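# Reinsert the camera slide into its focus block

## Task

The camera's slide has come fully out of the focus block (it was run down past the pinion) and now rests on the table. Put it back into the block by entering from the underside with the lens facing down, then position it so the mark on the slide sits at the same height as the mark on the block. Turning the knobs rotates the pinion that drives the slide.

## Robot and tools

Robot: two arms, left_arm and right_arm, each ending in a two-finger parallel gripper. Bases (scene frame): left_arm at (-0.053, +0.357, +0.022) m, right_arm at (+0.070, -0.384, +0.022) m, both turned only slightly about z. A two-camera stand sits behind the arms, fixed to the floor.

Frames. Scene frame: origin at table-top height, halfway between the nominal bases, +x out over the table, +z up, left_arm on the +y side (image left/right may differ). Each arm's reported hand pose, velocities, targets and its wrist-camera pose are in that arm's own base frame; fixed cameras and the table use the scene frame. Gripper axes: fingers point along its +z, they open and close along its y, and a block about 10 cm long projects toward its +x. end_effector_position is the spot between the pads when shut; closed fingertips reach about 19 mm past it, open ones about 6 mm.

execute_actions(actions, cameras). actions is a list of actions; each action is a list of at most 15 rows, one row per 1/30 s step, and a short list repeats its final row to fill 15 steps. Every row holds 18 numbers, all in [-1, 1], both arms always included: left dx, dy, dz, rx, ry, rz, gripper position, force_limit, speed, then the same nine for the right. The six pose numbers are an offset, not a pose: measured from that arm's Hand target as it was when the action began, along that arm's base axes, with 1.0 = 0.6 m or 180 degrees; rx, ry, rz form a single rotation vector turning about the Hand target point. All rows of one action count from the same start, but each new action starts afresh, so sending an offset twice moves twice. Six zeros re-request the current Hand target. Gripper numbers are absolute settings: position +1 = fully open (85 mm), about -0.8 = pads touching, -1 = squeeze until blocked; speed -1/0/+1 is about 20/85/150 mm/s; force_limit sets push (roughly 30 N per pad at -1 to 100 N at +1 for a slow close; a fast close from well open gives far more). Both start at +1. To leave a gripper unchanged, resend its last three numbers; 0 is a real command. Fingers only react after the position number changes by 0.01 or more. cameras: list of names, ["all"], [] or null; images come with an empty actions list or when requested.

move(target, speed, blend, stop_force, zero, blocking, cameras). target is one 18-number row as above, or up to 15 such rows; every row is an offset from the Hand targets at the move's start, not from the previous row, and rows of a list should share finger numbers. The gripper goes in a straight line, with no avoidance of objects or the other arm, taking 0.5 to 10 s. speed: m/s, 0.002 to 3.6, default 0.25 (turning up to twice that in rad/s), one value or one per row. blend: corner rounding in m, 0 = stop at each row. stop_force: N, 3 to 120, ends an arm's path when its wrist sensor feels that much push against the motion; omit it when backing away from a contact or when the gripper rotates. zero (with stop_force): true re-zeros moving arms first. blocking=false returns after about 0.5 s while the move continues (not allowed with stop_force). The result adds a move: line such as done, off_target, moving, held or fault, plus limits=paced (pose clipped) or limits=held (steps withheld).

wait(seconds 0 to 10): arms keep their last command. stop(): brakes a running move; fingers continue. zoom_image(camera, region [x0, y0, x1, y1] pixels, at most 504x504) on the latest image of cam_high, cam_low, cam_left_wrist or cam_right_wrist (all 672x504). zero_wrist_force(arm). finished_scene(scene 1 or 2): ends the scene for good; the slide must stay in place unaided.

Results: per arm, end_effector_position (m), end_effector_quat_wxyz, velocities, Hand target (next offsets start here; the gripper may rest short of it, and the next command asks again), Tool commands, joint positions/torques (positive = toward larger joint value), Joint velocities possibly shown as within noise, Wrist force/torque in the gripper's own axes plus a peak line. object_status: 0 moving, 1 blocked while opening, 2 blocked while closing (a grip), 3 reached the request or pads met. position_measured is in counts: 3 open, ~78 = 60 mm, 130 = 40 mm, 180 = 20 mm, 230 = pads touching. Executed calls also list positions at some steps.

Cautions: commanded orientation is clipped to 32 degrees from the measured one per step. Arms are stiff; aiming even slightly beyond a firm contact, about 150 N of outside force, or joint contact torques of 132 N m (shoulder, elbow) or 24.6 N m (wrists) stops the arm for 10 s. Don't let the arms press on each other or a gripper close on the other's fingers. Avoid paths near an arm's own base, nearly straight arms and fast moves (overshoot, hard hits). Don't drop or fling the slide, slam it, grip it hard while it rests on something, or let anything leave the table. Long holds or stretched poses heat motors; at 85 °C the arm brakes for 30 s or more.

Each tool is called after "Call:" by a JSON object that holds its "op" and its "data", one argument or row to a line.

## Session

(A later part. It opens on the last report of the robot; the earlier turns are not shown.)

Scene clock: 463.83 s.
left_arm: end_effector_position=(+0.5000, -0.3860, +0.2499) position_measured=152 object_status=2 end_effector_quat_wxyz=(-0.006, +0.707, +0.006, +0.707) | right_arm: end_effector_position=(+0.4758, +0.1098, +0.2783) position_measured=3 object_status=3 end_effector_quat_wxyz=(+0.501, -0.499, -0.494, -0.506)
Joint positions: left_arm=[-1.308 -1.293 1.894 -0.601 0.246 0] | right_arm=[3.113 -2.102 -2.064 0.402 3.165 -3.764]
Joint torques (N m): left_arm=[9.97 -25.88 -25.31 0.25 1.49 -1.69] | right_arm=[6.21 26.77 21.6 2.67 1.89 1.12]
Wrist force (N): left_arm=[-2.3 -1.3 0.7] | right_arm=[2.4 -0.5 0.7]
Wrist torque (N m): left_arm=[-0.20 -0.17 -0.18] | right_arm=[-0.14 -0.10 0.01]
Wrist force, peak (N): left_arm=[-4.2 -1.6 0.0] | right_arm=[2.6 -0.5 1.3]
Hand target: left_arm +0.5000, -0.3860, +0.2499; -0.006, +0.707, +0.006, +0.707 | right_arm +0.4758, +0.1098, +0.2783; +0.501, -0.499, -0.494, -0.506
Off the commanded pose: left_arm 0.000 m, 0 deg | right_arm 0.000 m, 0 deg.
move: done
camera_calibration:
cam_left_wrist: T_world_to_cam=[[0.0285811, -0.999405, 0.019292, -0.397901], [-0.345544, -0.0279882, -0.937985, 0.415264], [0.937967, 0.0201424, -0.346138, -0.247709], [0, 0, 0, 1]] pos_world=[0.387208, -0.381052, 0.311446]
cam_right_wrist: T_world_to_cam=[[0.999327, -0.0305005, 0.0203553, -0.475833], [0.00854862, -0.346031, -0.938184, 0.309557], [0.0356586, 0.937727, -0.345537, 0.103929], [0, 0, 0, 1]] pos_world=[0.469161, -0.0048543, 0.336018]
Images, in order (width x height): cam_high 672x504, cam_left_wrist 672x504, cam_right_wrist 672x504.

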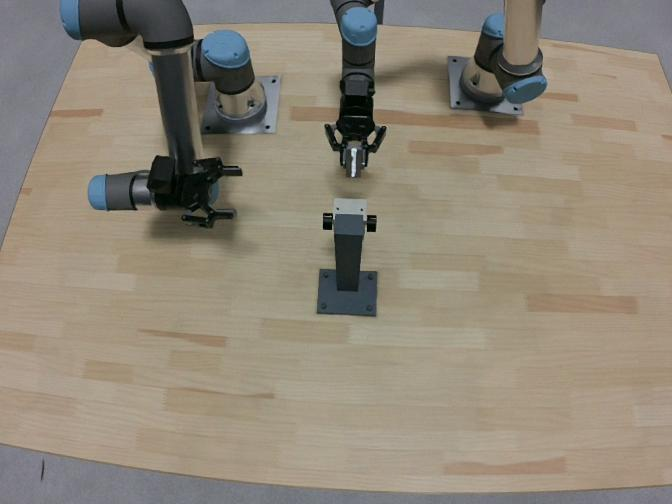

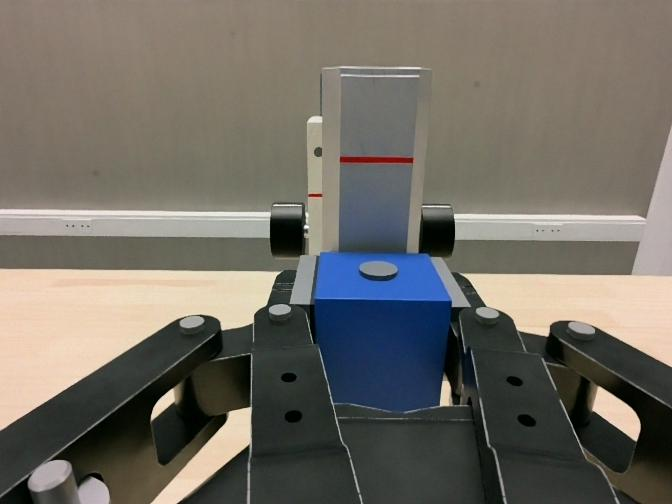

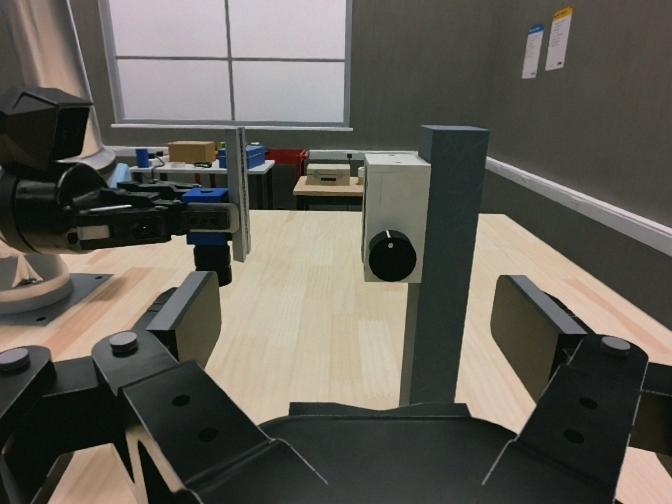

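Call:
{"op": "move", "data": {
  "target": [
    [0, -0.0033, -0.2333, 0, 0, 0, -1, -0.3, -1, 0, 0, 0, 0, 0, 0, 1, 1, 1],
    [0.18, -0.0033, -0.2333, 0, 0, 0, -1, -0.3, -1, 0, 0, 0, 0, 0, 0, 1, 1, 1]
  ],
  "speed": [0.2, 0.15],
  "blend": [0.02, 0],
  "cameras": ["cam_left_wrist", "cam_right_wrist"]
}}

Call:
{"op": "zoom_image", "data": {
  "camera": "cam_right_wrist",
  "region": [300, 140, 480, 400]
}}

Call:
{"op": "zoom_image", "data": {
  "camera": "cam_left_wrist",
  "region": [280, 0, 480, 200]
}}

Scene clock: 505.77 s.
left_arm: end_effector_position=(+0.6079, -0.3879, +0.1099) position_measured=152 object_status=2 end_effector_quat_wxyz=(-0.006, +0.707, +0.006, +0.707) | right_arm: end_effector_position=(+0.4758, +0.1098, +0.2783) position_measured=3 object_status=3 end_effector_quat_wxyz=(+0.501, -0.499, -0.494, -0.506)
Joint positions: left_arm=[-1.097 -0.938 1.791 -0.852 0.457 -0.001] | right_arm=[3.113 -2.102 -2.064 0.402 3.165 -3.764]
Joint torques (N m): left_arm=[11.19 -35.57 -22.53 0.32 1.68 -1.77] | right_arm=[4.92 25.68 22.53 2.59 1.74 1.12]
Wrist force (N): left_arm=[-2.4 -1.6 0.7] | right_arm=[2.3 -0.6 1.0]
Wrist torque (N m): left_arm=[-0.21 -0.14 -0.17] | right_arm=[-0.16 -0.08 0.00]
Wrist force, peak (N): left_arm=[-4.1 -1.3 0.0] | right_arm=[2.7 -0.5 1.1]
Hand target: left_arm +0.6080, -0.3880, +0.1099; -0.006, +0.707, +0.006, +0.707 | right_arm +0.4758, +0.1098, +0.2783; +0.501, -0.499, -0.494, -0.506
Off the commanded pose: left_arm 0.000 m, 0 deg | right_arm 0.000 m, 0 deg.
move: done
camera_calibration:
cam_left_wrist: T_world_to_cam=[[0.0285939, -0.999405, 0.0192716, -0.400288], [-0.346225, -0.0279882, -0.937734, 0.321561], [0.937716, 0.0201412, -0.346819, -0.397061], [0, 0, 0, 1]] pos_world=[0.495108, -0.383052, 0.171544]
cam_right_wrist: T_world_to_cam=[[0.999327, -0.0305005, 0.0203553, -0.475833], [0.00854862, -0.346031, -0.938184, 0.309557], [0.0356586, 0.937727, -0.345537, 0.103929], [0, 0, 0, 1]] pos_world=[0.469161, -0.0048543, 0.336018]
Images, in order (width x height): cam_left_wrist 672x504, cam_right_wrist 672x504.

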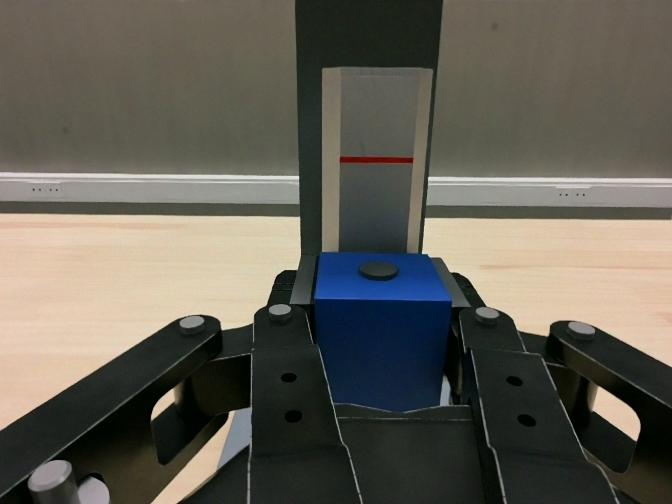

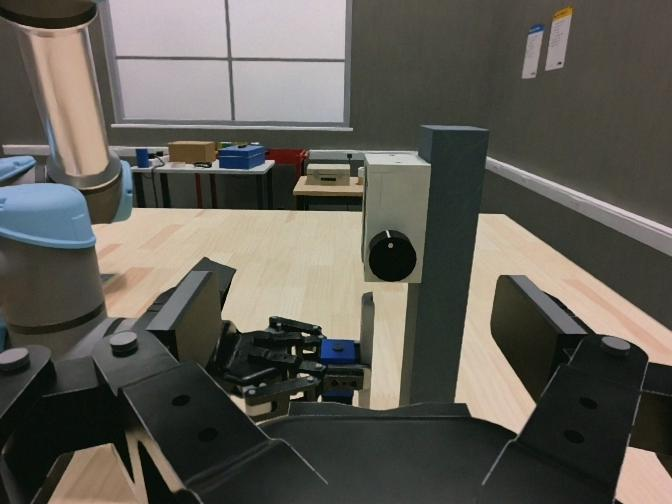

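Scaled by 1.938.

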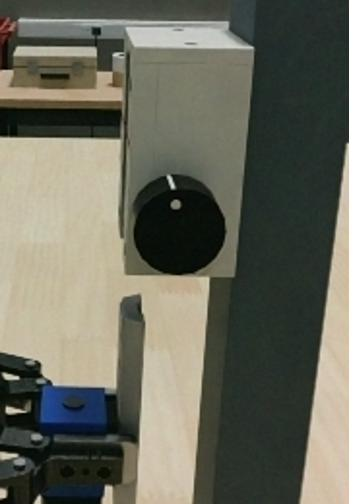

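Scaled by 2.520.

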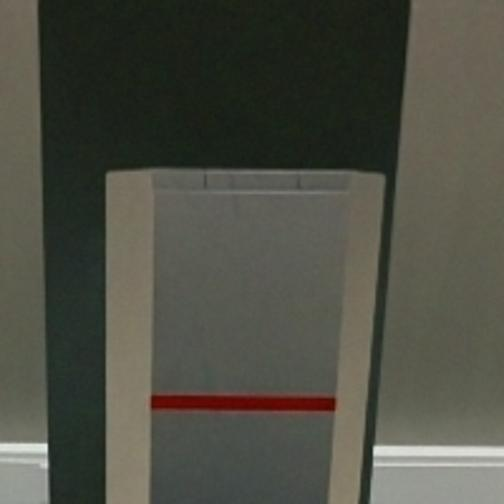

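Call:
{"op": "zoom_image", "data": {
  "camera": "cam_right_wrist",
  "region": [350, 250, 440, 330]
}}

Scaled by 5.600.

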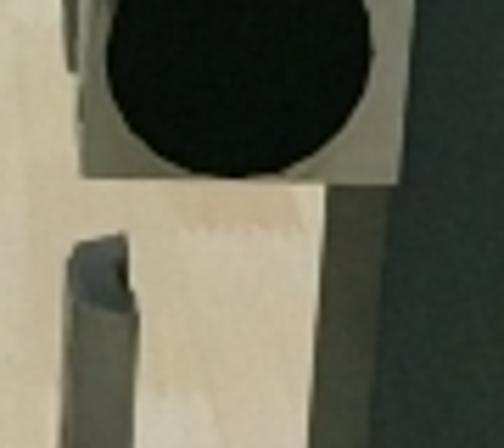

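Call:
{"op": "move", "data": {
  "target": [-0.005, 0.0013, 0.0367, 0, 0, 0, -1, -0.3, -1, 0.0617, 0.1, -0.1, 0, 0, 0, 1, 1, 1],
  "speed": 0.1,
  "cameras": ["cam_left_wrist", "cam_right_wrist"]
}}

Call:
{"op": "zoom_image", "data": {
  "camera": "cam_right_wrist",
  "region": [250, 120, 440, 310]
}}

Call:
{"op": "zoom_image", "data": {
  "camera": "cam_left_wrist",
  "region": [280, 0, 480, 120]
}}

Scene clock: 587.93 s.
left_arm: end_effector_position=(+0.6050, -0.3872, +0.1320) position_measured=152 object_status=2 end_effector_quat_wxyz=(-0.006, +0.707, +0.006, +0.707) | right_arm: end_effector_position=(+0.5126, +0.1695, +0.2181) position_measured=3 object_status=3 end_effector_quat_wxyz=(+0.495, -0.504, -0.511, -0.490)
Joint positions: left_arm=[-1.101 -0.981 1.791 -0.808 0.452 -0.001] | right_arm=[3.232 -2.305 -1.914 0.717 3.058 -3.504]
Joint torques (N m): left_arm=[-7.43 -53.25 -23.48 0.48 -1.23 -1.84] | right_arm=[7.61 33.09 18.92 0.82 -0.97 -0.49]
Wrist force (N): left_arm=[-2.3 -1.5 0.8] | right_arm=[2.2 -0.6 0.9]
Wrist torque (N m): left_arm=[-0.21 -0.17 -0.17] | right_arm=[-0.18 -0.03 0.01]
Wrist force, peak (N): left_arm=[-3.2 -1.5 0.5] | right_arm=[3.1 -1.0 0.6]
Hand target: left_arm +0.6050, -0.3872, +0.1320; -0.006, +0.707, +0.006, +0.707 | right_arm +0.5128, +0.1698, +0.2183; +0.501, -0.499, -0.494, -0.506
Off the commanded pose: left_arm 0.000 m, 0 deg | right_arm 0.000 m, 3 deg.
previous command not reached (right arm): moving toward its pose would have brought two parts of the arm too close to each other.
move: held (right_arm); limits=held
camera_calibration:
cam_left_wrist: T_world_to_cam=[[0.0285948, -0.999405, 0.0192685, -0.399932], [-0.346313, -0.0279875, -0.937702, 0.341278], [0.937683, 0.0201405, -0.346907, -0.386787], [0, 0, 0, 1]] pos_world=[0.492308, -0.382352, 0.193544]
cam_right_wrist: T_world_to_cam=[[0.999705, -0.0078164, 0.0229935, -0.514187], [0.0181981, -0.385853, -0.922381, 0.271758], [0.0160818, 0.922527, -0.385597, 0.0471334], [0, 0, 0, 1]] pos_world=[0.508332, 0.0573577, 0.280662]
Images, in order (width x height): cam_left_wrist 672x504, cam_right_wrist 672x504.

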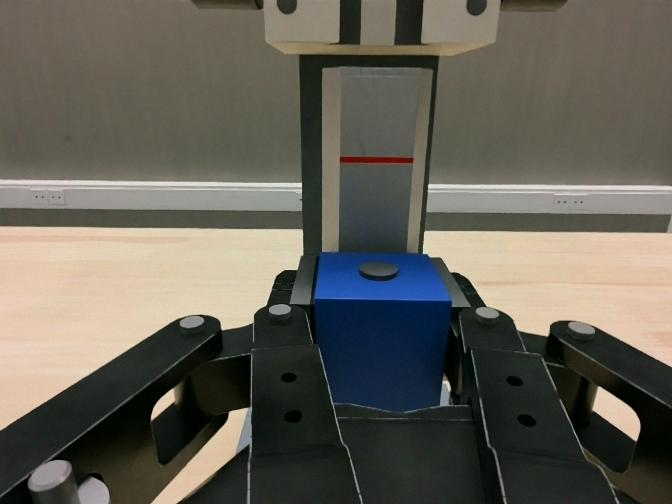

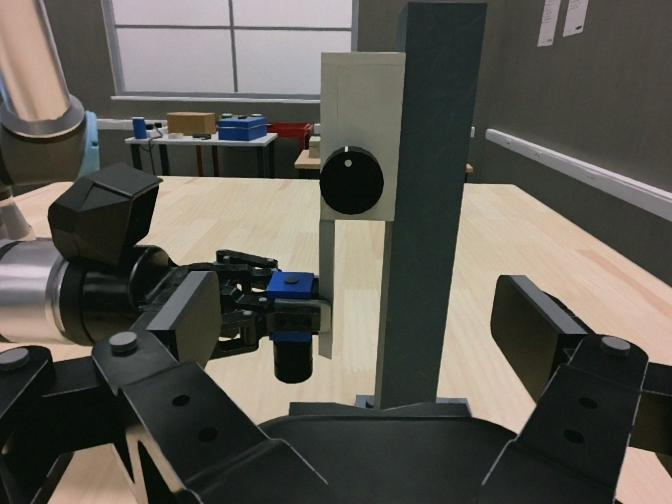

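Scaled by 2.653.

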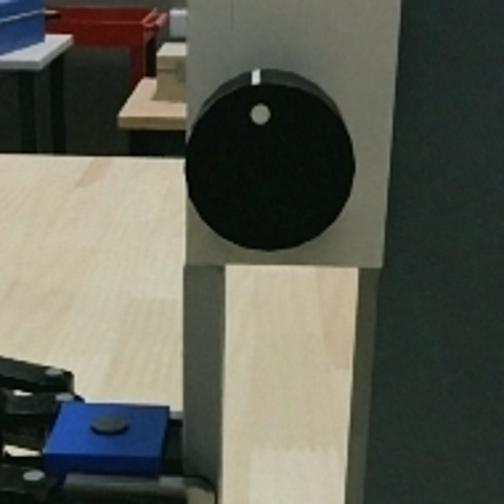

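Scaled by 2.520.

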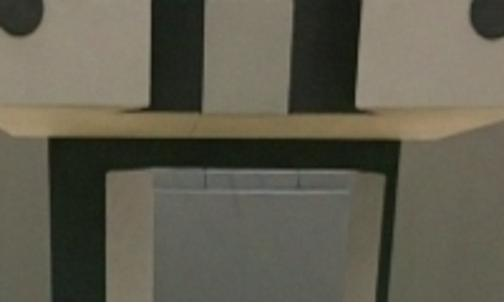

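Call:
{"op": "move", "data": {
  "target": [0.0017, 0, 0.003, 0, 0, 0, -1, -0.3, -1, 0, -0.04, 0, 0, 0, 0, 1, 1, 1],
  "speed": 0.05
}}

Call:
{"op": "move", "data": {
  "target": [0, 0, 0.022, 0, 0, 0, -1, -0.3, -1, 0, 0, 0, 0, 0, 0, 1, 1, 1],
  "speed": 0.01,
  "stop_force": 8,
  "cameras": ["cam_left_wrist", "cam_right_wrist"]
}}

Call:
{"op": "zoom_image", "data": {
  "camera": "cam_right_wrist",
  "region": [250, 120, 440, 310]
}}

Call:
{"op": "zoom_image", "data": {
  "camera": "cam_left_wrist",
  "region": [280, 0, 480, 120]
}}

Scene clock: 636.57 s.
left_arm: end_effector_position=(+0.6055, -0.3872, +0.1329) position_measured=152 object_status=2 end_effector_quat_wxyz=(-0.006, +0.707, +0.006, +0.707) | right_arm: end_effector_position=(+0.5126, +0.1695, +0.2181) position_measured=3 object_status=3 end_effector_quat_wxyz=(+0.495, -0.504, -0.511, -0.490)
Joint positions: left_arm=[-1.1 -0.982 1.789 -0.805 0.453 -0.001] | right_arm=[3.232 -2.305 -1.914 0.717 3.058 -3.503]
Joint torques (N m): left_arm=[10.28 -54.79 -23.6 0.28 1.52 -1.02] | right_arm=[2.25 36.74 15.14 -0.48 1.3 -1.66]
Wrist force (N): left_arm=[-2.7 -1.4 0.8] | right_arm=[2.3 -0.8 1.0]
Wrist torque (N m): left_arm=[-0.20 -0.11 -0.17] | right_arm=[-0.21 -0.05 0.02]
Wrist force, peak (N): left_arm=[-2.7 -1.4 0.6] | right_arm=[2.5 -1.0 1.2]
Hand target: left_arm +0.6056, -0.3872, +0.1330; -0.006, +0.707, +0.006, +0.707 (not the last commanded pose) | right_arm +0.5126, +0.1695, +0.2181; +0.495, -0.504, -0.511, -0.490 (not the last commanded pose)
Off the commanded pose: left_arm 0.001 m, 0 deg | right_arm 0.024 m, 3 deg.
previous command not reached (right arm): moving toward its pose would have brought two parts of the arm too close to each other.
led back after a hold (right arm): the arm was led back toward your command in small steps, so it may still be short of it.
move: held (right_arm; a check stopped the path); limits=held
pose unreachable (right arm): on one or more control steps of this call, first in action 0 (counted from 0), this arm could not follow its commanded pose, so it was not sent that pose on those steps. It may still have moved: this result reports where it is.
cause: moving toward the commanded pose would bring two parts of the arm too close to each other (its gripper and another part of the arm, with joints 4 (wrist 1) to 6 (wrist 3) between them, 3 mm apart when it was first held).

Scene clock: 638.83 s.
left_arm: end_effector_position=(+0.6056, -0.3872, +0.1462) position_measured=152 object_status=2 end_effector_quat_wxyz=(-0.006, +0.707, +0.006, +0.707) | right_arm: end_effector_position=(+0.5126, +0.1695, +0.2181) position_measured=3 object_status=3 end_effector_quat_wxyz=(+0.495, -0.504, -0.511, -0.490)
Joint positions: left_arm=[-1.1 -1.005 1.783 -0.776 0.453 -0.001] | right_arm=[3.232 -2.305 -1.914 0.717 3.058 -3.503]
Joint torques (N m): left_arm=[-11.03 -53.5 -25.31 0.32 1.12 -1.54] | right_arm=[7.15 37.23 5.78 -0.62 -1.11 -1.72]
Wrist force (N): left_arm=[-3.3 -6.4 4.2] | right_arm=[2.0 -0.9 1.1]
Wrist torque (N m): left_arm=[-0.03 -0.37 -0.49] | right_arm=[-0.23 0.00 0.03]
Wrist force, peak (N): left_arm=[-7.1 -5.7 3.4] | right_arm=[2.6 -0.7 1.2]
Hand target: left_arm +0.6056, -0.3872, +0.1462; -0.006, +0.707, +0.006, +0.707 | right_arm +0.5126, +0.1695, +0.2181; +0.495, -0.504, -0.511, -0.490
Off the commanded pose: left_arm 0.000 m, 0 deg | right_arm 0.000 m, 0 deg.
move: done
camera_calibration:
cam_left_wrist: T_world_to_cam=[[0.0285948, -0.999405, 0.0192685, -0.400224], [-0.346313, -0.0279875, -0.937702, 0.354895], [0.937683, 0.0201405, -0.346907, -0.382389], [0, 0, 0, 1]] pos_world=[0.492908, -0.382352, 0.207844]
cam_right_wrist: T_world_to_cam=[[0.999707, -0.0078538, 0.0229008, -0.51416], [0.0180981, -0.385853, -0.922383, 0.271809], [0.0160805, 0.922527, -0.385598, 0.0471344], [0, 0, 0, 1]] pos_world=[0.508332, 0.0573576, 0.280661]
Images, in order (width x height): cam_left_wrist 672x504, cam_right_wrist 672x504.

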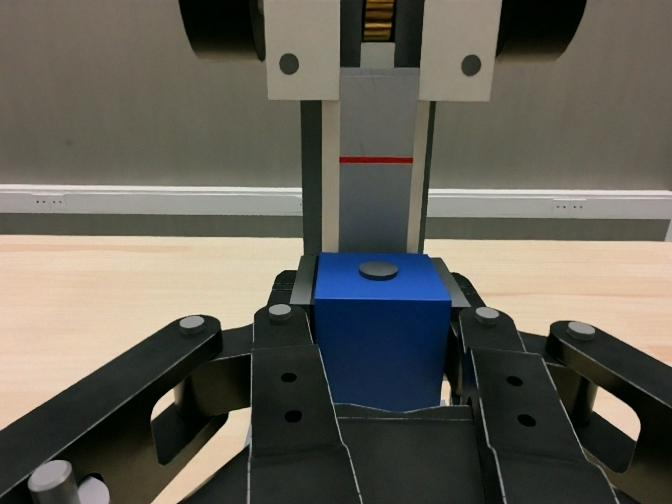

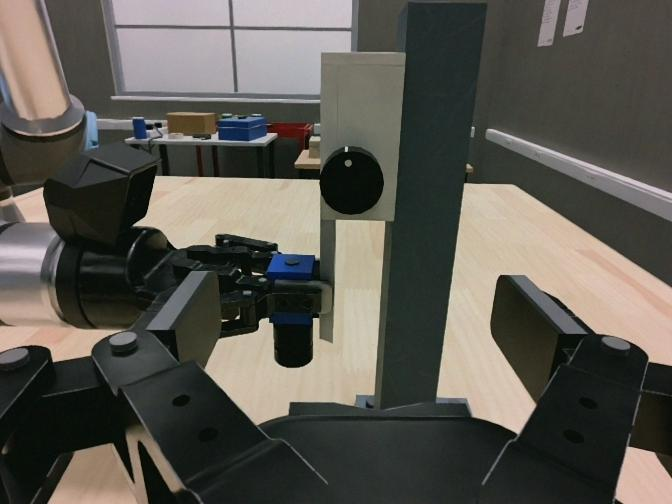

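Scaled by 2.653.

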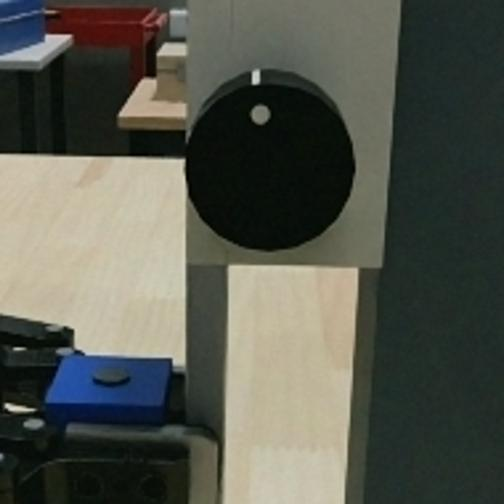

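Scaled by 2.520.

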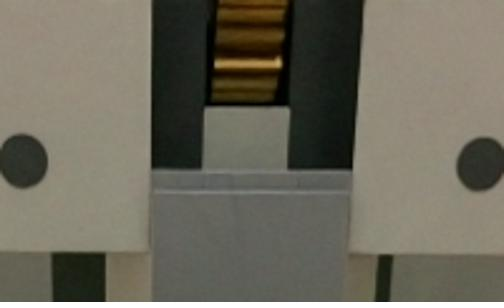

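Call:
{"op": "move", "data": {
  "target": [0.0007, 0.0005, 0.02, 0, 0, 0, -1, -0.3, -1, 0, 0, 0, 0, 0, 0, 1, 1, 1],
  "speed": 0.008,
  "stop_force": 12,
  "cameras": ["cam_left_wrist", "cam_right_wrist"]
}}

Call:
{"op": "zoom_image", "data": {
  "camera": "cam_left_wrist",
  "region": [280, 0, 480, 200]
}}

Scene clock: 699.47 s.
left_arm: end_effector_position=(+0.6060, -0.3869, +0.1582) position_measured=152 object_status=2 end_effector_quat_wxyz=(-0.006, +0.707, +0.006, +0.707) | right_arm: end_effector_position=(+0.5126, +0.1695, +0.2181) position_measured=3 object_status=3 end_effector_quat_wxyz=(+0.495, -0.504, -0.511, -0.490)
Joint positions: left_arm=[-1.099 -1.025 1.776 -0.75 0.454 -0.001] | right_arm=[3.232 -2.305 -1.914 0.717 3.058 -3.503]
Joint torques (N m): left_arm=[10.11 -52.82 -23.91 0.39 1.3 -1.51] | right_arm=[7.77 35.24 7.01 -0.51 -0.82 -1.5]
Wrist force (N): left_arm=[-2.6 -1.2 0.9] | right_arm=[2.0 -0.8 0.7]
Wrist torque (N m): left_arm=[-0.18 -0.13 -0.18] | right_arm=[-0.20 0.00 0.03]
Wrist force, peak (N): left_arm=[-4.1 -6.6 4.3] | right_arm=[2.5 -1.0 0.9]
Hand target: left_arm +0.6060, -0.3869, +0.1582; -0.006, +0.707, +0.006, +0.707 | right_arm +0.5126, +0.1695, +0.2181; +0.495, -0.504, -0.511, -0.490
Off the commanded pose: left_arm 0.000 m, 0 deg | right_arm 0.000 m, 0 deg.
move: done
camera_calibration:
cam_left_wrist: T_world_to_cam=[[0.0285948, -0.999405, 0.0192685, -0.400167], [-0.346313, -0.0279875, -0.937702, 0.366295], [0.937683, 0.0201405, -0.346907, -0.378607], [0, 0, 0, 1]] pos_world=[0.493308, -0.382052, 0.219844]
cam_right_wrist: T_world_to_cam=[[0.999707, -0.0078538, 0.0229008, -0.51416], [0.0180981, -0.385853, -0.922383, 0.271809], [0.0160805, 0.922527, -0.385598, 0.0471344], [0, 0, 0, 1]] pos_world=[0.508332, 0.0573576, 0.280661]
Images, in order (width x height): cam_left_wrist 672x504, cam_right_wrist 672x504.

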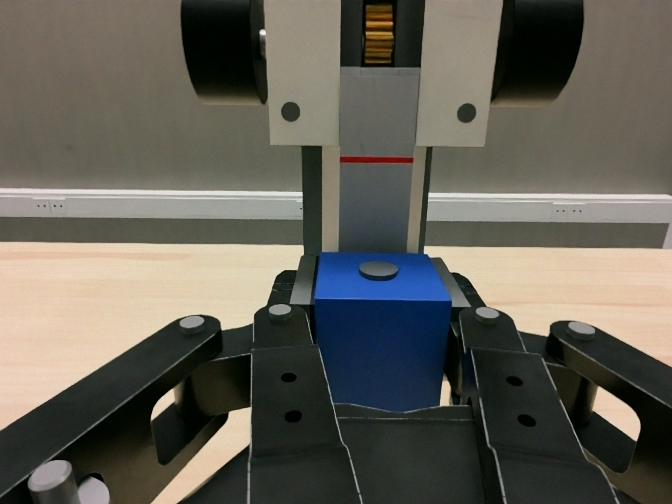

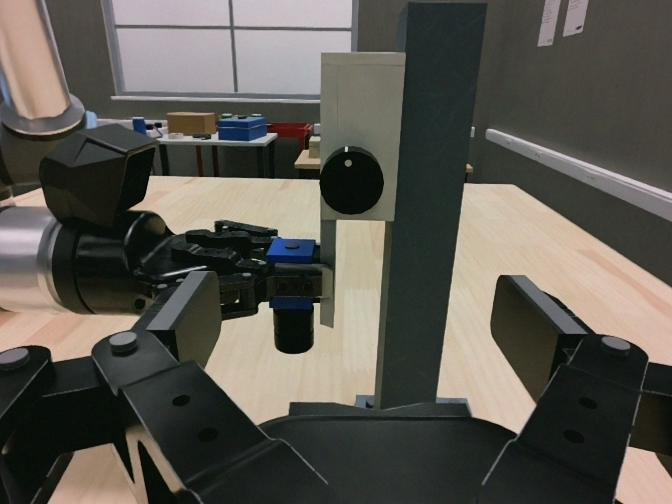

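Scaled by 2.520.

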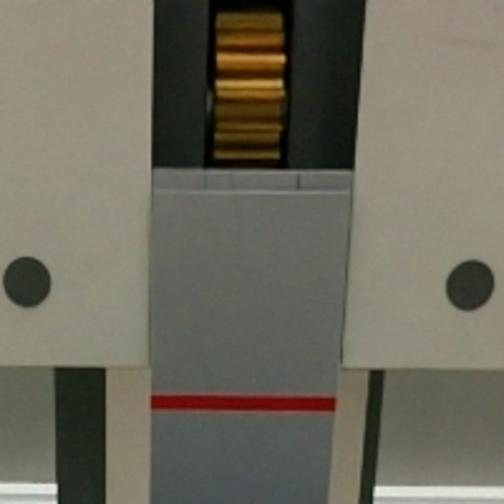

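Call:
{"op": "move", "data": {
  "target": [0, 0, 0.0167, 0, 0, 0, -1, -0.3, -1, 0, 0, 0, 0, 0, 0, 1, 1, 1],
  "speed": 0.008,
  "stop_force": 12,
  "cameras": ["cam_left_wrist", "cam_right_wrist"]
}}

Call:
{"op": "zoom_image", "data": {
  "camera": "cam_left_wrist",
  "region": [280, 0, 480, 200]
}}

Call:
{"op": "zoom_image", "data": {
  "camera": "cam_right_wrist",
  "region": [310, 130, 400, 220]
}}

Scene clock: 708.77 s.
left_arm: end_effector_position=(+0.6060, -0.3869, +0.1630) position_measured=152 object_status=2 end_effector_quat_wxyz=(-0.006, +0.707, +0.006, +0.707) | right_arm: end_effector_position=(+0.5126, +0.1695, +0.2181) position_measured=3 object_status=3 end_effector_quat_wxyz=(+0.495, -0.504, -0.511, -0.490)
Joint positions: left_arm=[-1.099 -1.033 1.773 -0.739 0.455 -0.001] | right_arm=[3.232 -2.305 -1.914 0.717 3.058 -3.503]
Joint torques (N m): left_arm=[10.77 -39.56 -16.14 -4.59 -0.91 -0.15] | right_arm=[7.1 35.66 6.29 -0.39 -0.99 -1.72]
Wrist force (N): left_arm=[-11.8 -1.7 -2.2] | right_arm=[2.2 -0.8 1.0]
Wrist torque (N m): left_arm=[-0.18 0.20 -0.22] | right_arm=[-0.21 -0.05 0.04]
Wrist force, peak (N): left_arm=[-20.0 -0.1 -5.2] | right_arm=[2.5 -0.8 1.1]
Hand target: left_arm +0.6060, -0.3869, +0.1630; -0.006, +0.707, +0.006, +0.707 (not the last commanded pose) | right_arm +0.5126, +0.1695, +0.2181; +0.495, -0.504, -0.511, -0.490
Off the commanded pose: left_arm 0.005 m, 0 deg | right_arm 0.000 m, 0 deg.
move: contact (left_arm)
camera_calibration:
cam_left_wrist: T_world_to_cam=[[0.0285625, -0.999408, 0.019174, -0.400222], [-0.346348, -0.0278883, -0.937691, 0.370755], [0.937671, 0.0201419, -0.34694, -0.376962], [0, 0, 0, 1]] pos_world=[0.493308, -0.382052, 0.224544]
cam_right_wrist: T_world_to_cam=[[0.999707, -0.0078538, 0.0229008, -0.51416], [0.0180981, -0.385853, -0.922383, 0.271809], [0.0160805, 0.922527, -0.385598, 0.0471344], [0, 0, 0, 1]] pos_world=[0.508332, 0.0573576, 0.280661]
Images, in order (width x height): cam_left_wrist 672x504, cam_right_wrist 672x504.

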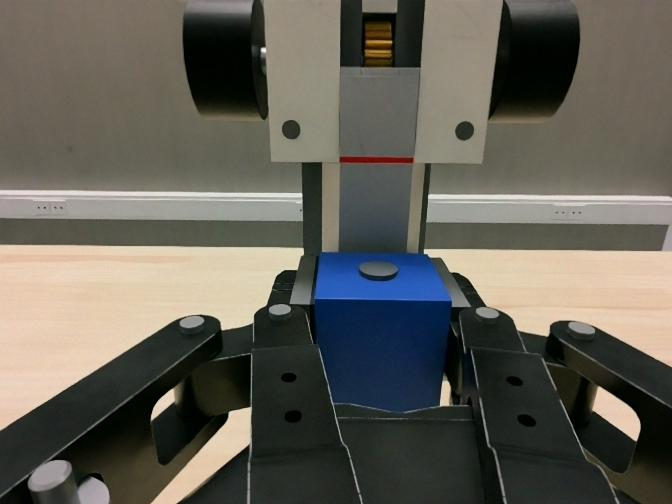

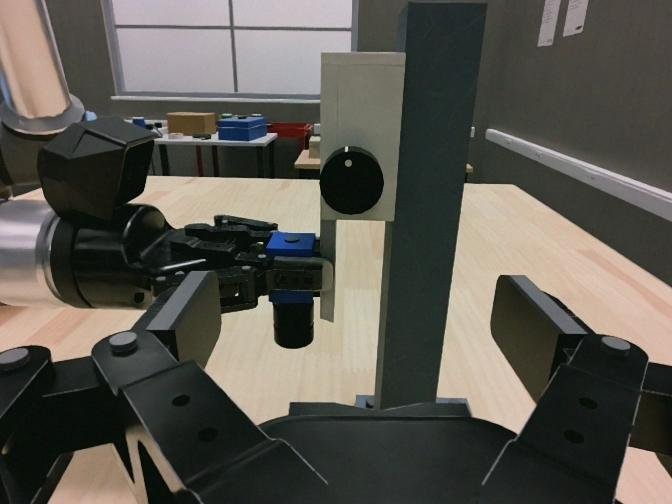

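Scaled by 2.520.

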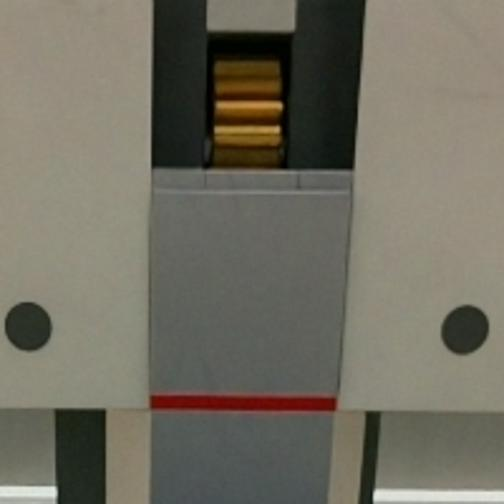

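Scaled by 5.600.

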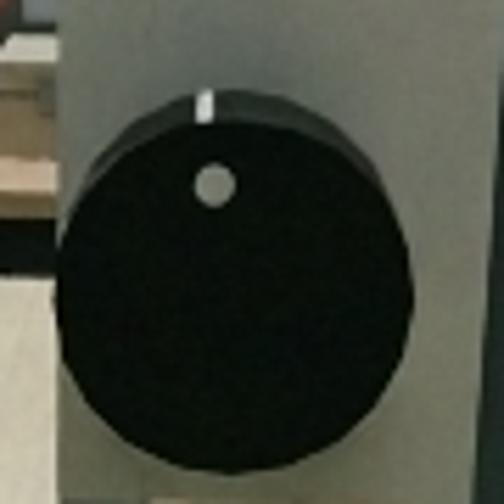

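Call:
{"op": "move", "data": {
  "target": [0, 0, 0.0117, 0, 0, 0, -1, -0.3, -1, 0, 0, 0, 0, 0, 0, 1, 1, 1],
  "speed": 0.004,
  "stop_force": 22,
  "cameras": ["cam_left_wrist", "cam_right_wrist"]
}}

Call:
{"op": "zoom_image", "data": {
  "camera": "cam_left_wrist",
  "region": [280, 0, 480, 200]
}}

Call:
{"op": "zoom_image", "data": {
  "camera": "cam_right_wrist",
  "region": [310, 130, 400, 220]
}}

Scene clock: 789.73 s.
left_arm: end_effector_position=(+0.6060, -0.3869, +0.1700) position_measured=152 object_status=2 end_effector_quat_wxyz=(-0.006, +0.707, +0.006, +0.707) | right_arm: end_effector_position=(+0.5126, +0.1695, +0.2181) position_measured=3 object_status=3 end_effector_quat_wxyz=(+0.495, -0.504, -0.511, -0.490)
Joint positions: left_arm=[-1.099 -1.044 1.769 -0.723 0.454 -0.001] | right_arm=[3.232 -2.305 -1.914 0.717 3.058 -3.503]
Joint torques (N m): left_arm=[9.23 -59.16 -29.55 -0.9 -0.81 -0.4] | right_arm=[8.04 35.63 6.48 -0.51 -0.92 -1.46]
Wrist force (N): left_arm=[-16.5 -1.3 -4.3] | right_arm=[2.1 -0.7 1.1]
Wrist torque (N m): left_arm=[-0.16 0.32 -0.23] | right_arm=[-0.21 -0.03 0.03]
Wrist force, peak (N): left_arm=[-20.8 1.2 -5.0] | right_arm=[2.6 -0.8 0.7]
Hand target: left_arm +0.6060, -0.3869, +0.1700; -0.006, +0.707, +0.006, +0.707 | right_arm +0.5126, +0.1695, +0.2181; +0.495, -0.504, -0.511, -0.490
Off the commanded pose: left_arm 0.000 m, 0 deg | right_arm 0.000 m, 0 deg.
move: done
camera_calibration:
cam_left_wrist: T_world_to_cam=[[0.0285625, -0.999408, 0.019174, -0.400358], [-0.346348, -0.0278883, -0.937691, 0.377412], [0.937671, 0.0201419, -0.34694, -0.374499], [0, 0, 0, 1]] pos_world=[0.493308, -0.382052, 0.231644]
cam_right_wrist: T_world_to_cam=[[0.999707, -0.0078538, 0.0229008, -0.51416], [0.0180981, -0.385853, -0.922383, 0.271809], [0.0160805, 0.922527, -0.385598, 0.0471344], [0, 0, 0, 1]] pos_world=[0.508332, 0.0573576, 0.280661]
Images, in order (width x height): cam_left_wrist 672x504, cam_right_wrist 672x504.

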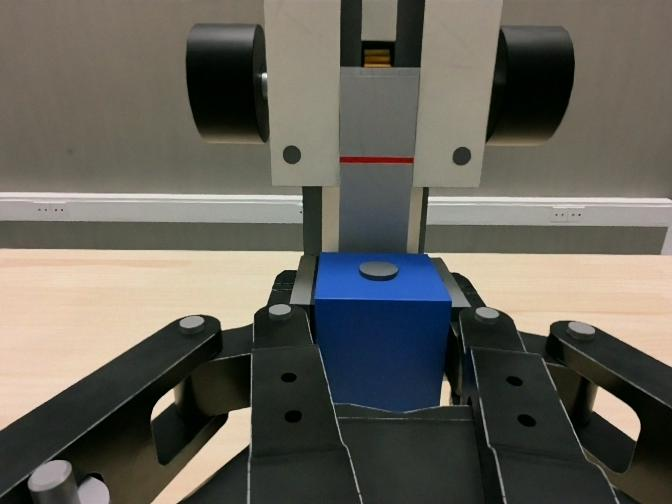

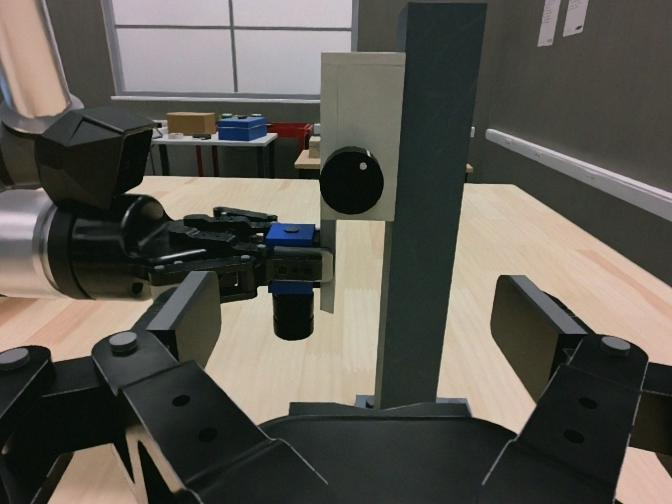

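Scaled by 2.520.

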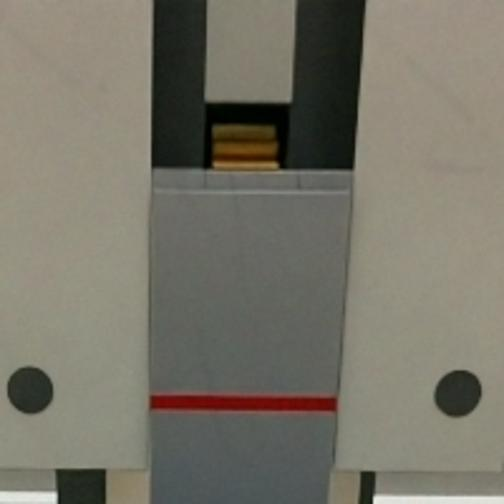

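Scaled by 5.600.

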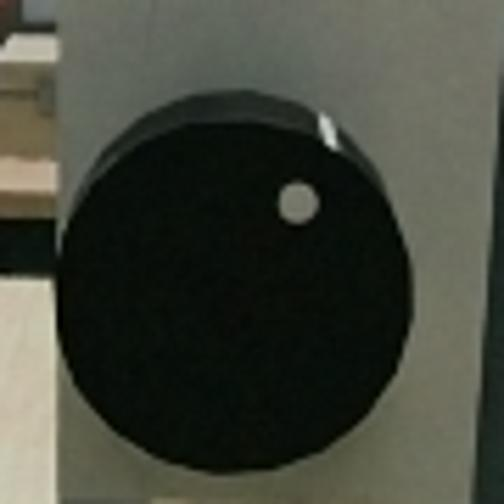

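Call:
{"op": "move", "data": {
  "target": [
    [0,0,0,0,0,0,0.15,-0.3,-1,0,0,0,0,0,0,1,1,1],
    [-0.0167,0,0,0,0,0,0.15,-0.3,-1,0,0,0,0,0,0,1,1,1],
    [-0.0167,0,-0.0675,0,0,0,0.15,-0.3,-1,0,0,0,0,0,0,1,1,1],
    [-0.0167,0,-0.0675,0,0,0,-1,-0.3,-1,0,0,0,0,0,0,1,1,1]
  ],
  "speed": 0.08,
  "cameras": ["cam_left_wrist", "cam_right_wrist"]
}}

Call:
{"op": "zoom_image", "data": {
  "camera": "cam_right_wrist",
  "region": [220, 130, 410, 380]
}}

Scene clock: 834.77 s.
left_arm: end_effector_position=(+0.5960, -0.3869, +0.1295) position_measured=157 object_status=0 end_effector_quat_wxyz=(-0.006, +0.707, +0.006, +0.707) | right_arm: end_effector_position=(+0.5126, +0.1695, +0.2181) position_measured=3 object_status=3 end_effector_quat_wxyz=(+0.495, -0.504, -0.511, -0.490)
Joint positions: left_arm=[-1.117 -0.988 1.812 -0.823 0.437 -0.001] | right_arm=[3.232 -2.305 -1.914 0.717 3.058 -3.503]
Joint torques (N m): left_arm=[9.73 -33.71 -10.66 -3.32 0.92 1.46] | right_arm=[8.22 36.27 5.8 -0.55 -0.84 -1.48]
Wrist force (N): left_arm=[6.6 -1.9 -13.4] | right_arm=[2.2 -0.8 0.9]
Wrist torque (N m): left_arm=[-0.10 -0.39 -0.31] | right_arm=[-0.21 -0.02 0.04]
Wrist force, peak (N): left_arm=[-16.9 -1.6 -4.5] | right_arm=[2.5 -0.8 1.1]
Hand target: left_arm +0.5960, -0.3869, +0.1295; -0.006, +0.707, +0.006, +0.707 | right_arm +0.5126, +0.1695, +0.2181; +0.495, -0.504, -0.511, -0.490
Off the commanded pose: left_arm 0.000 m, 0 deg | right_arm 0.000 m, 0 deg.
move: done
camera_calibration:
cam_left_wrist: T_world_to_cam=[[0.0285625, -0.999408, 0.019174, -0.399196], [-0.346348, -0.0278883, -0.937691, 0.335975], [0.937671, 0.0201419, -0.34694, -0.379176], [0, 0, 0, 1]] pos_world=[0.483308, -0.381952, 0.191144]
cam_right_wrist: T_world_to_cam=[[0.999707, -0.0078538, 0.0229008, -0.51416], [0.0180981, -0.385853, -0.922383, 0.271809], [0.0160805, 0.922527, -0.385598, 0.0471344], [0, 0, 0, 1]] pos_world=[0.508332, 0.0573576, 0.280661]
Images, in order (width x height): cam_left_wrist 672x504, cam_right_wrist 672x504.

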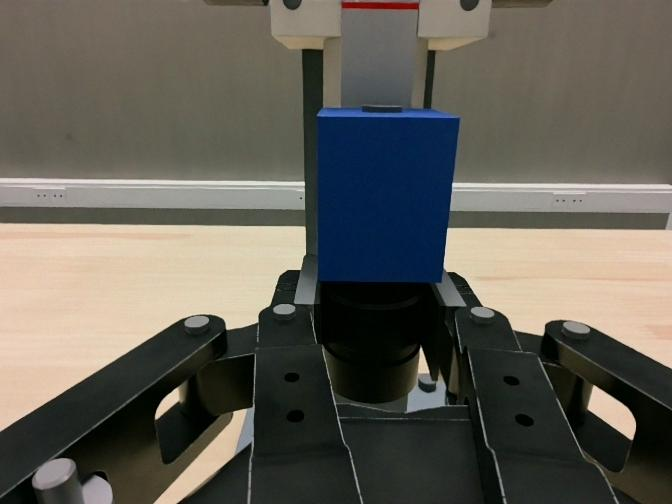

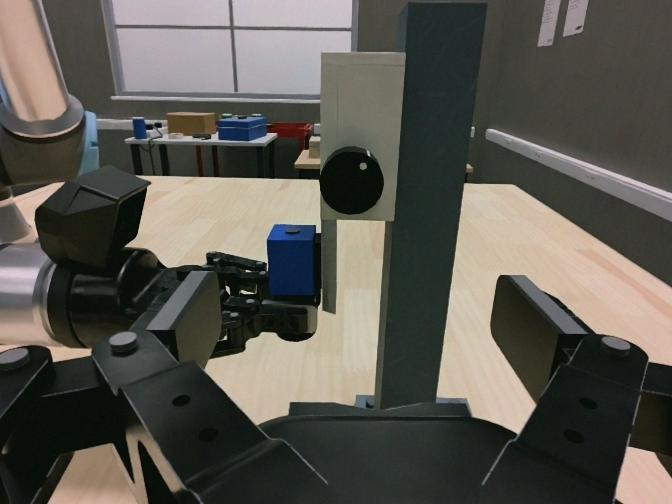

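Scaled by 2.016.

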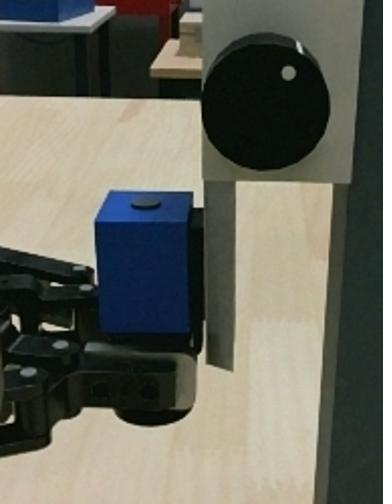

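Call:
{"op": "move", "data": {
  "target": [-0.0013,0,0.01,0,0,0,-1,-0.3,-1,0,0,0,0,0,0,1,1,1],
  "speed": 0.01,
  "stop_force": 35,
  "cameras": ["cam_left_wrist", "cam_right_wrist"]
}}

Call:
{"op": "zoom_image", "data": {
  "camera": "cam_right_wrist",
  "region": [220, 130, 410, 380]
}}

Scene clock: 850.97 s.
left_arm: end_effector_position=(+0.5952, -0.3869, +0.1355) position_measured=157 object_status=2 end_effector_quat_wxyz=(-0.006, +0.707, +0.006, +0.707) | right_arm: end_effector_position=(+0.5126, +0.1695, +0.2181) position_measured=3 object_status=3 end_effector_quat_wxyz=(+0.495, -0.504, -0.511, -0.490)
Joint positions: left_arm=[-1.119 -0.999 1.811 -0.81 0.435 -0.001] | right_arm=[3.232 -2.305 -1.914 0.717 3.058 -3.503]
Joint torques (N m): left_arm=[-5.3 -59.71 -27.59 -0.78 -1.72 -1.38] | right_arm=[6.81 35.94 7.35 -0.53 -0.76 -1.45]
Wrist force (N): left_arm=[-17.2 1.5 -1.7] | right_arm=[2.0 -0.7 0.9]
Wrist torque (N m): left_arm=[-0.12 0.04 -0.30] | right_arm=[-0.19 -0.01 0.03]
Wrist force, peak (N): left_arm=[-17.9 2.6 -3.9] | right_arm=[2.6 -0.9 1.0]
Hand target: left_arm +0.5952, -0.3869, +0.1355; -0.006, +0.707, +0.006, +0.707 | right_arm +0.5126, +0.1695, +0.2181; +0.495, -0.504, -0.511, -0.490
Off the commanded pose: left_arm 0.000 m, 0 deg | right_arm 0.000 m, 0 deg.
move: done
camera_calibration:
cam_left_wrist: T_world_to_cam=[[0.0285625, -0.999408, 0.019174, -0.399288], [-0.346348, -0.0278883, -0.937691, 0.341324], [0.937671, 0.0201419, -0.34694, -0.376344], [0, 0, 0, 1]] pos_world=[0.482508, -0.381952, 0.197144]
cam_right_wrist: T_world_to_cam=[[0.999707, -0.0078538, 0.0229008, -0.51416], [0.0180981, -0.385853, -0.922383, 0.271809], [0.0160805, 0.922527, -0.385598, 0.0471344], [0, 0, 0, 1]] pos_world=[0.508332, 0.0573576, 0.280661]
Images, in order (width x height): cam_left_wrist 672x504, cam_right_wrist 672x504.

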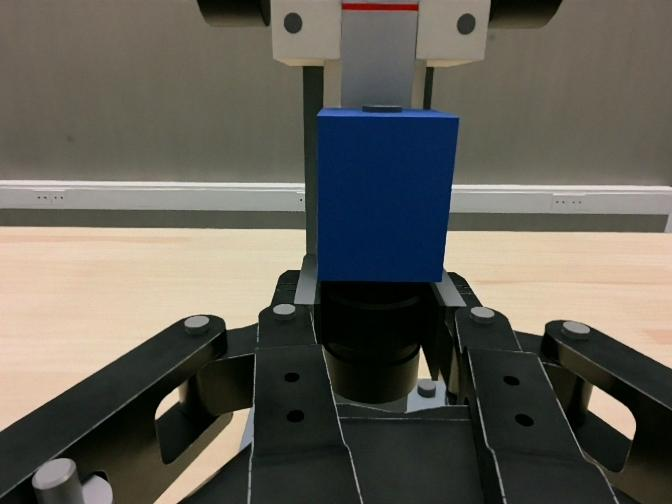

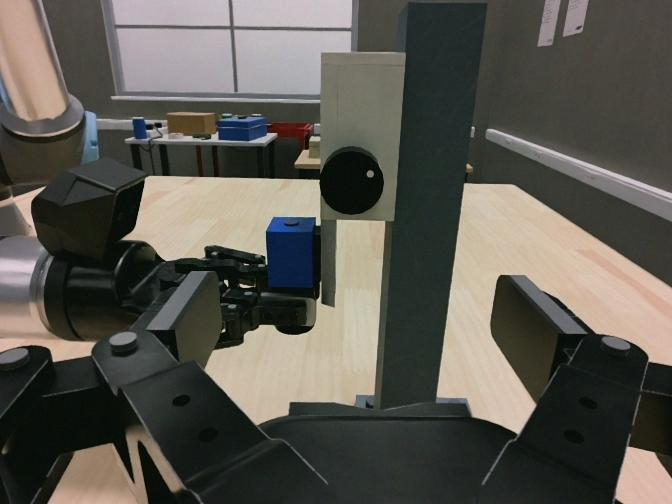

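Scaled by 2.016.

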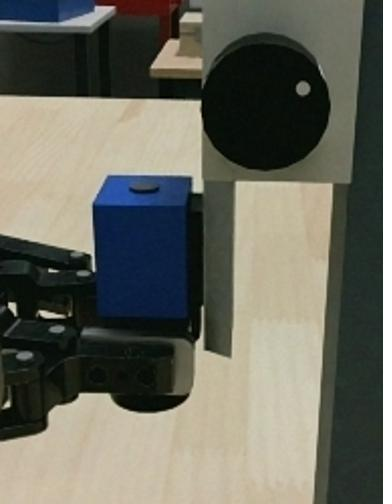

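Call:
{"op": "move", "data": {
  "target": [0,0,0.0617,0,0,0,-1,-0.3,-1,0,0,0,0,0,0,1,1,1],
  "speed": 0.02,
  "stop_force": 35,
  "cameras": ["cam_left_wrist", "cam_right_wrist"]
}}

Call:
{"op": "zoom_image", "data": {
  "camera": "cam_left_wrist",
  "region": [260, 0, 500, 100]
}}

Scene clock: 873.83 s.
left_arm: end_effector_position=(+0.5952, -0.3869, +0.1725) position_measured=157 object_status=2 end_effector_quat_wxyz=(-0.006, +0.707, +0.006, +0.707) | right_arm: end_effector_position=(+0.5126, +0.1695, +0.2181) position_measured=3 object_status=3 end_effector_quat_wxyz=(+0.495, -0.504, -0.511, -0.490)
Joint positions: left_arm=[-1.119 -1.061 1.79 -0.727 0.435 -0.001] | right_arm=[3.232 -2.305 -1.914 0.717 3.058 -3.503]
Joint torques (N m): left_arm=[7.78 -61.72 -29.12 -0.88 -3.02 -1.75] | right_arm=[7.64 36.24 6.62 -0.45 -0.57 -1.4]
Wrist force (N): left_arm=[-20.3 9.1 -15.0] | right_arm=[2.3 -0.7 1.0]
Wrist torque (N m): left_arm=[-0.17 0.00 -0.50] | right_arm=[-0.19 -0.05 0.03]
Wrist force, peak (N): left_arm=[-21.1 9.2 -15.4] | right_arm=[2.5 -0.8 1.2]
Hand target: left_arm +0.5952, -0.3869, +0.1725; -0.006, +0.707, +0.006, +0.707 | right_arm +0.5126, +0.1695, +0.2181; +0.495, -0.504, -0.511, -0.490
Off the commanded pose: left_arm 0.000 m, 0 deg | right_arm 0.000 m, 0 deg.
move: done
camera_calibration:
cam_left_wrist: T_world_to_cam=[[0.0285625, -0.999408, 0.019174, -0.400097], [-0.346348, -0.0278883, -0.937691, 0.376016], [0.937671, 0.0201419, -0.34694, -0.363505], [0, 0, 0, 1]] pos_world=[0.482508, -0.382052, 0.234144]
cam_right_wrist: T_world_to_cam=[[0.999707, -0.0078538, 0.0229008, -0.51416], [0.0180981, -0.385853, -0.922383, 0.271809], [0.0160805, 0.922527, -0.385598, 0.0471344], [0, 0, 0, 1]] pos_world=[0.508332, 0.0573576, 0.280661]
Images, in order (width x height): cam_left_wrist 672x504, cam_right_wrist 672x504.

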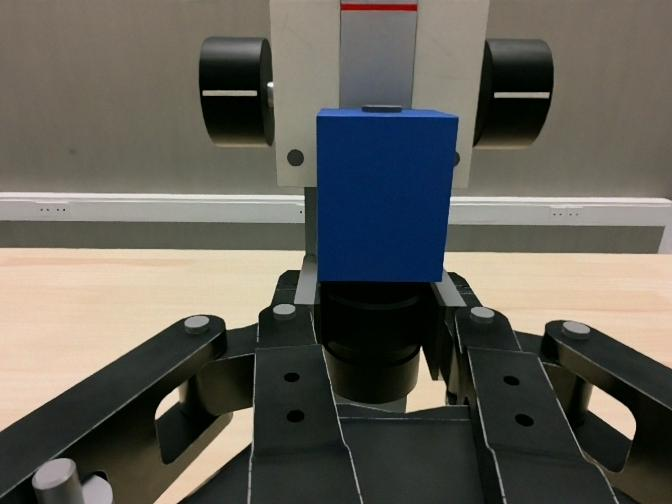

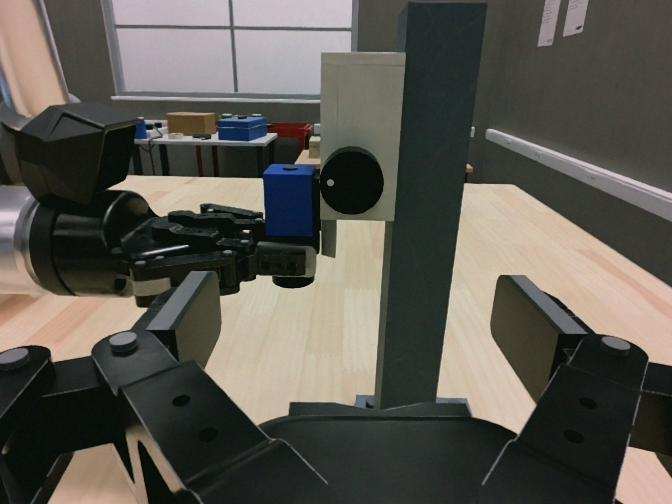

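Scaled by 2.100.

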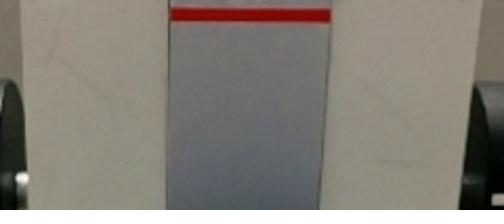

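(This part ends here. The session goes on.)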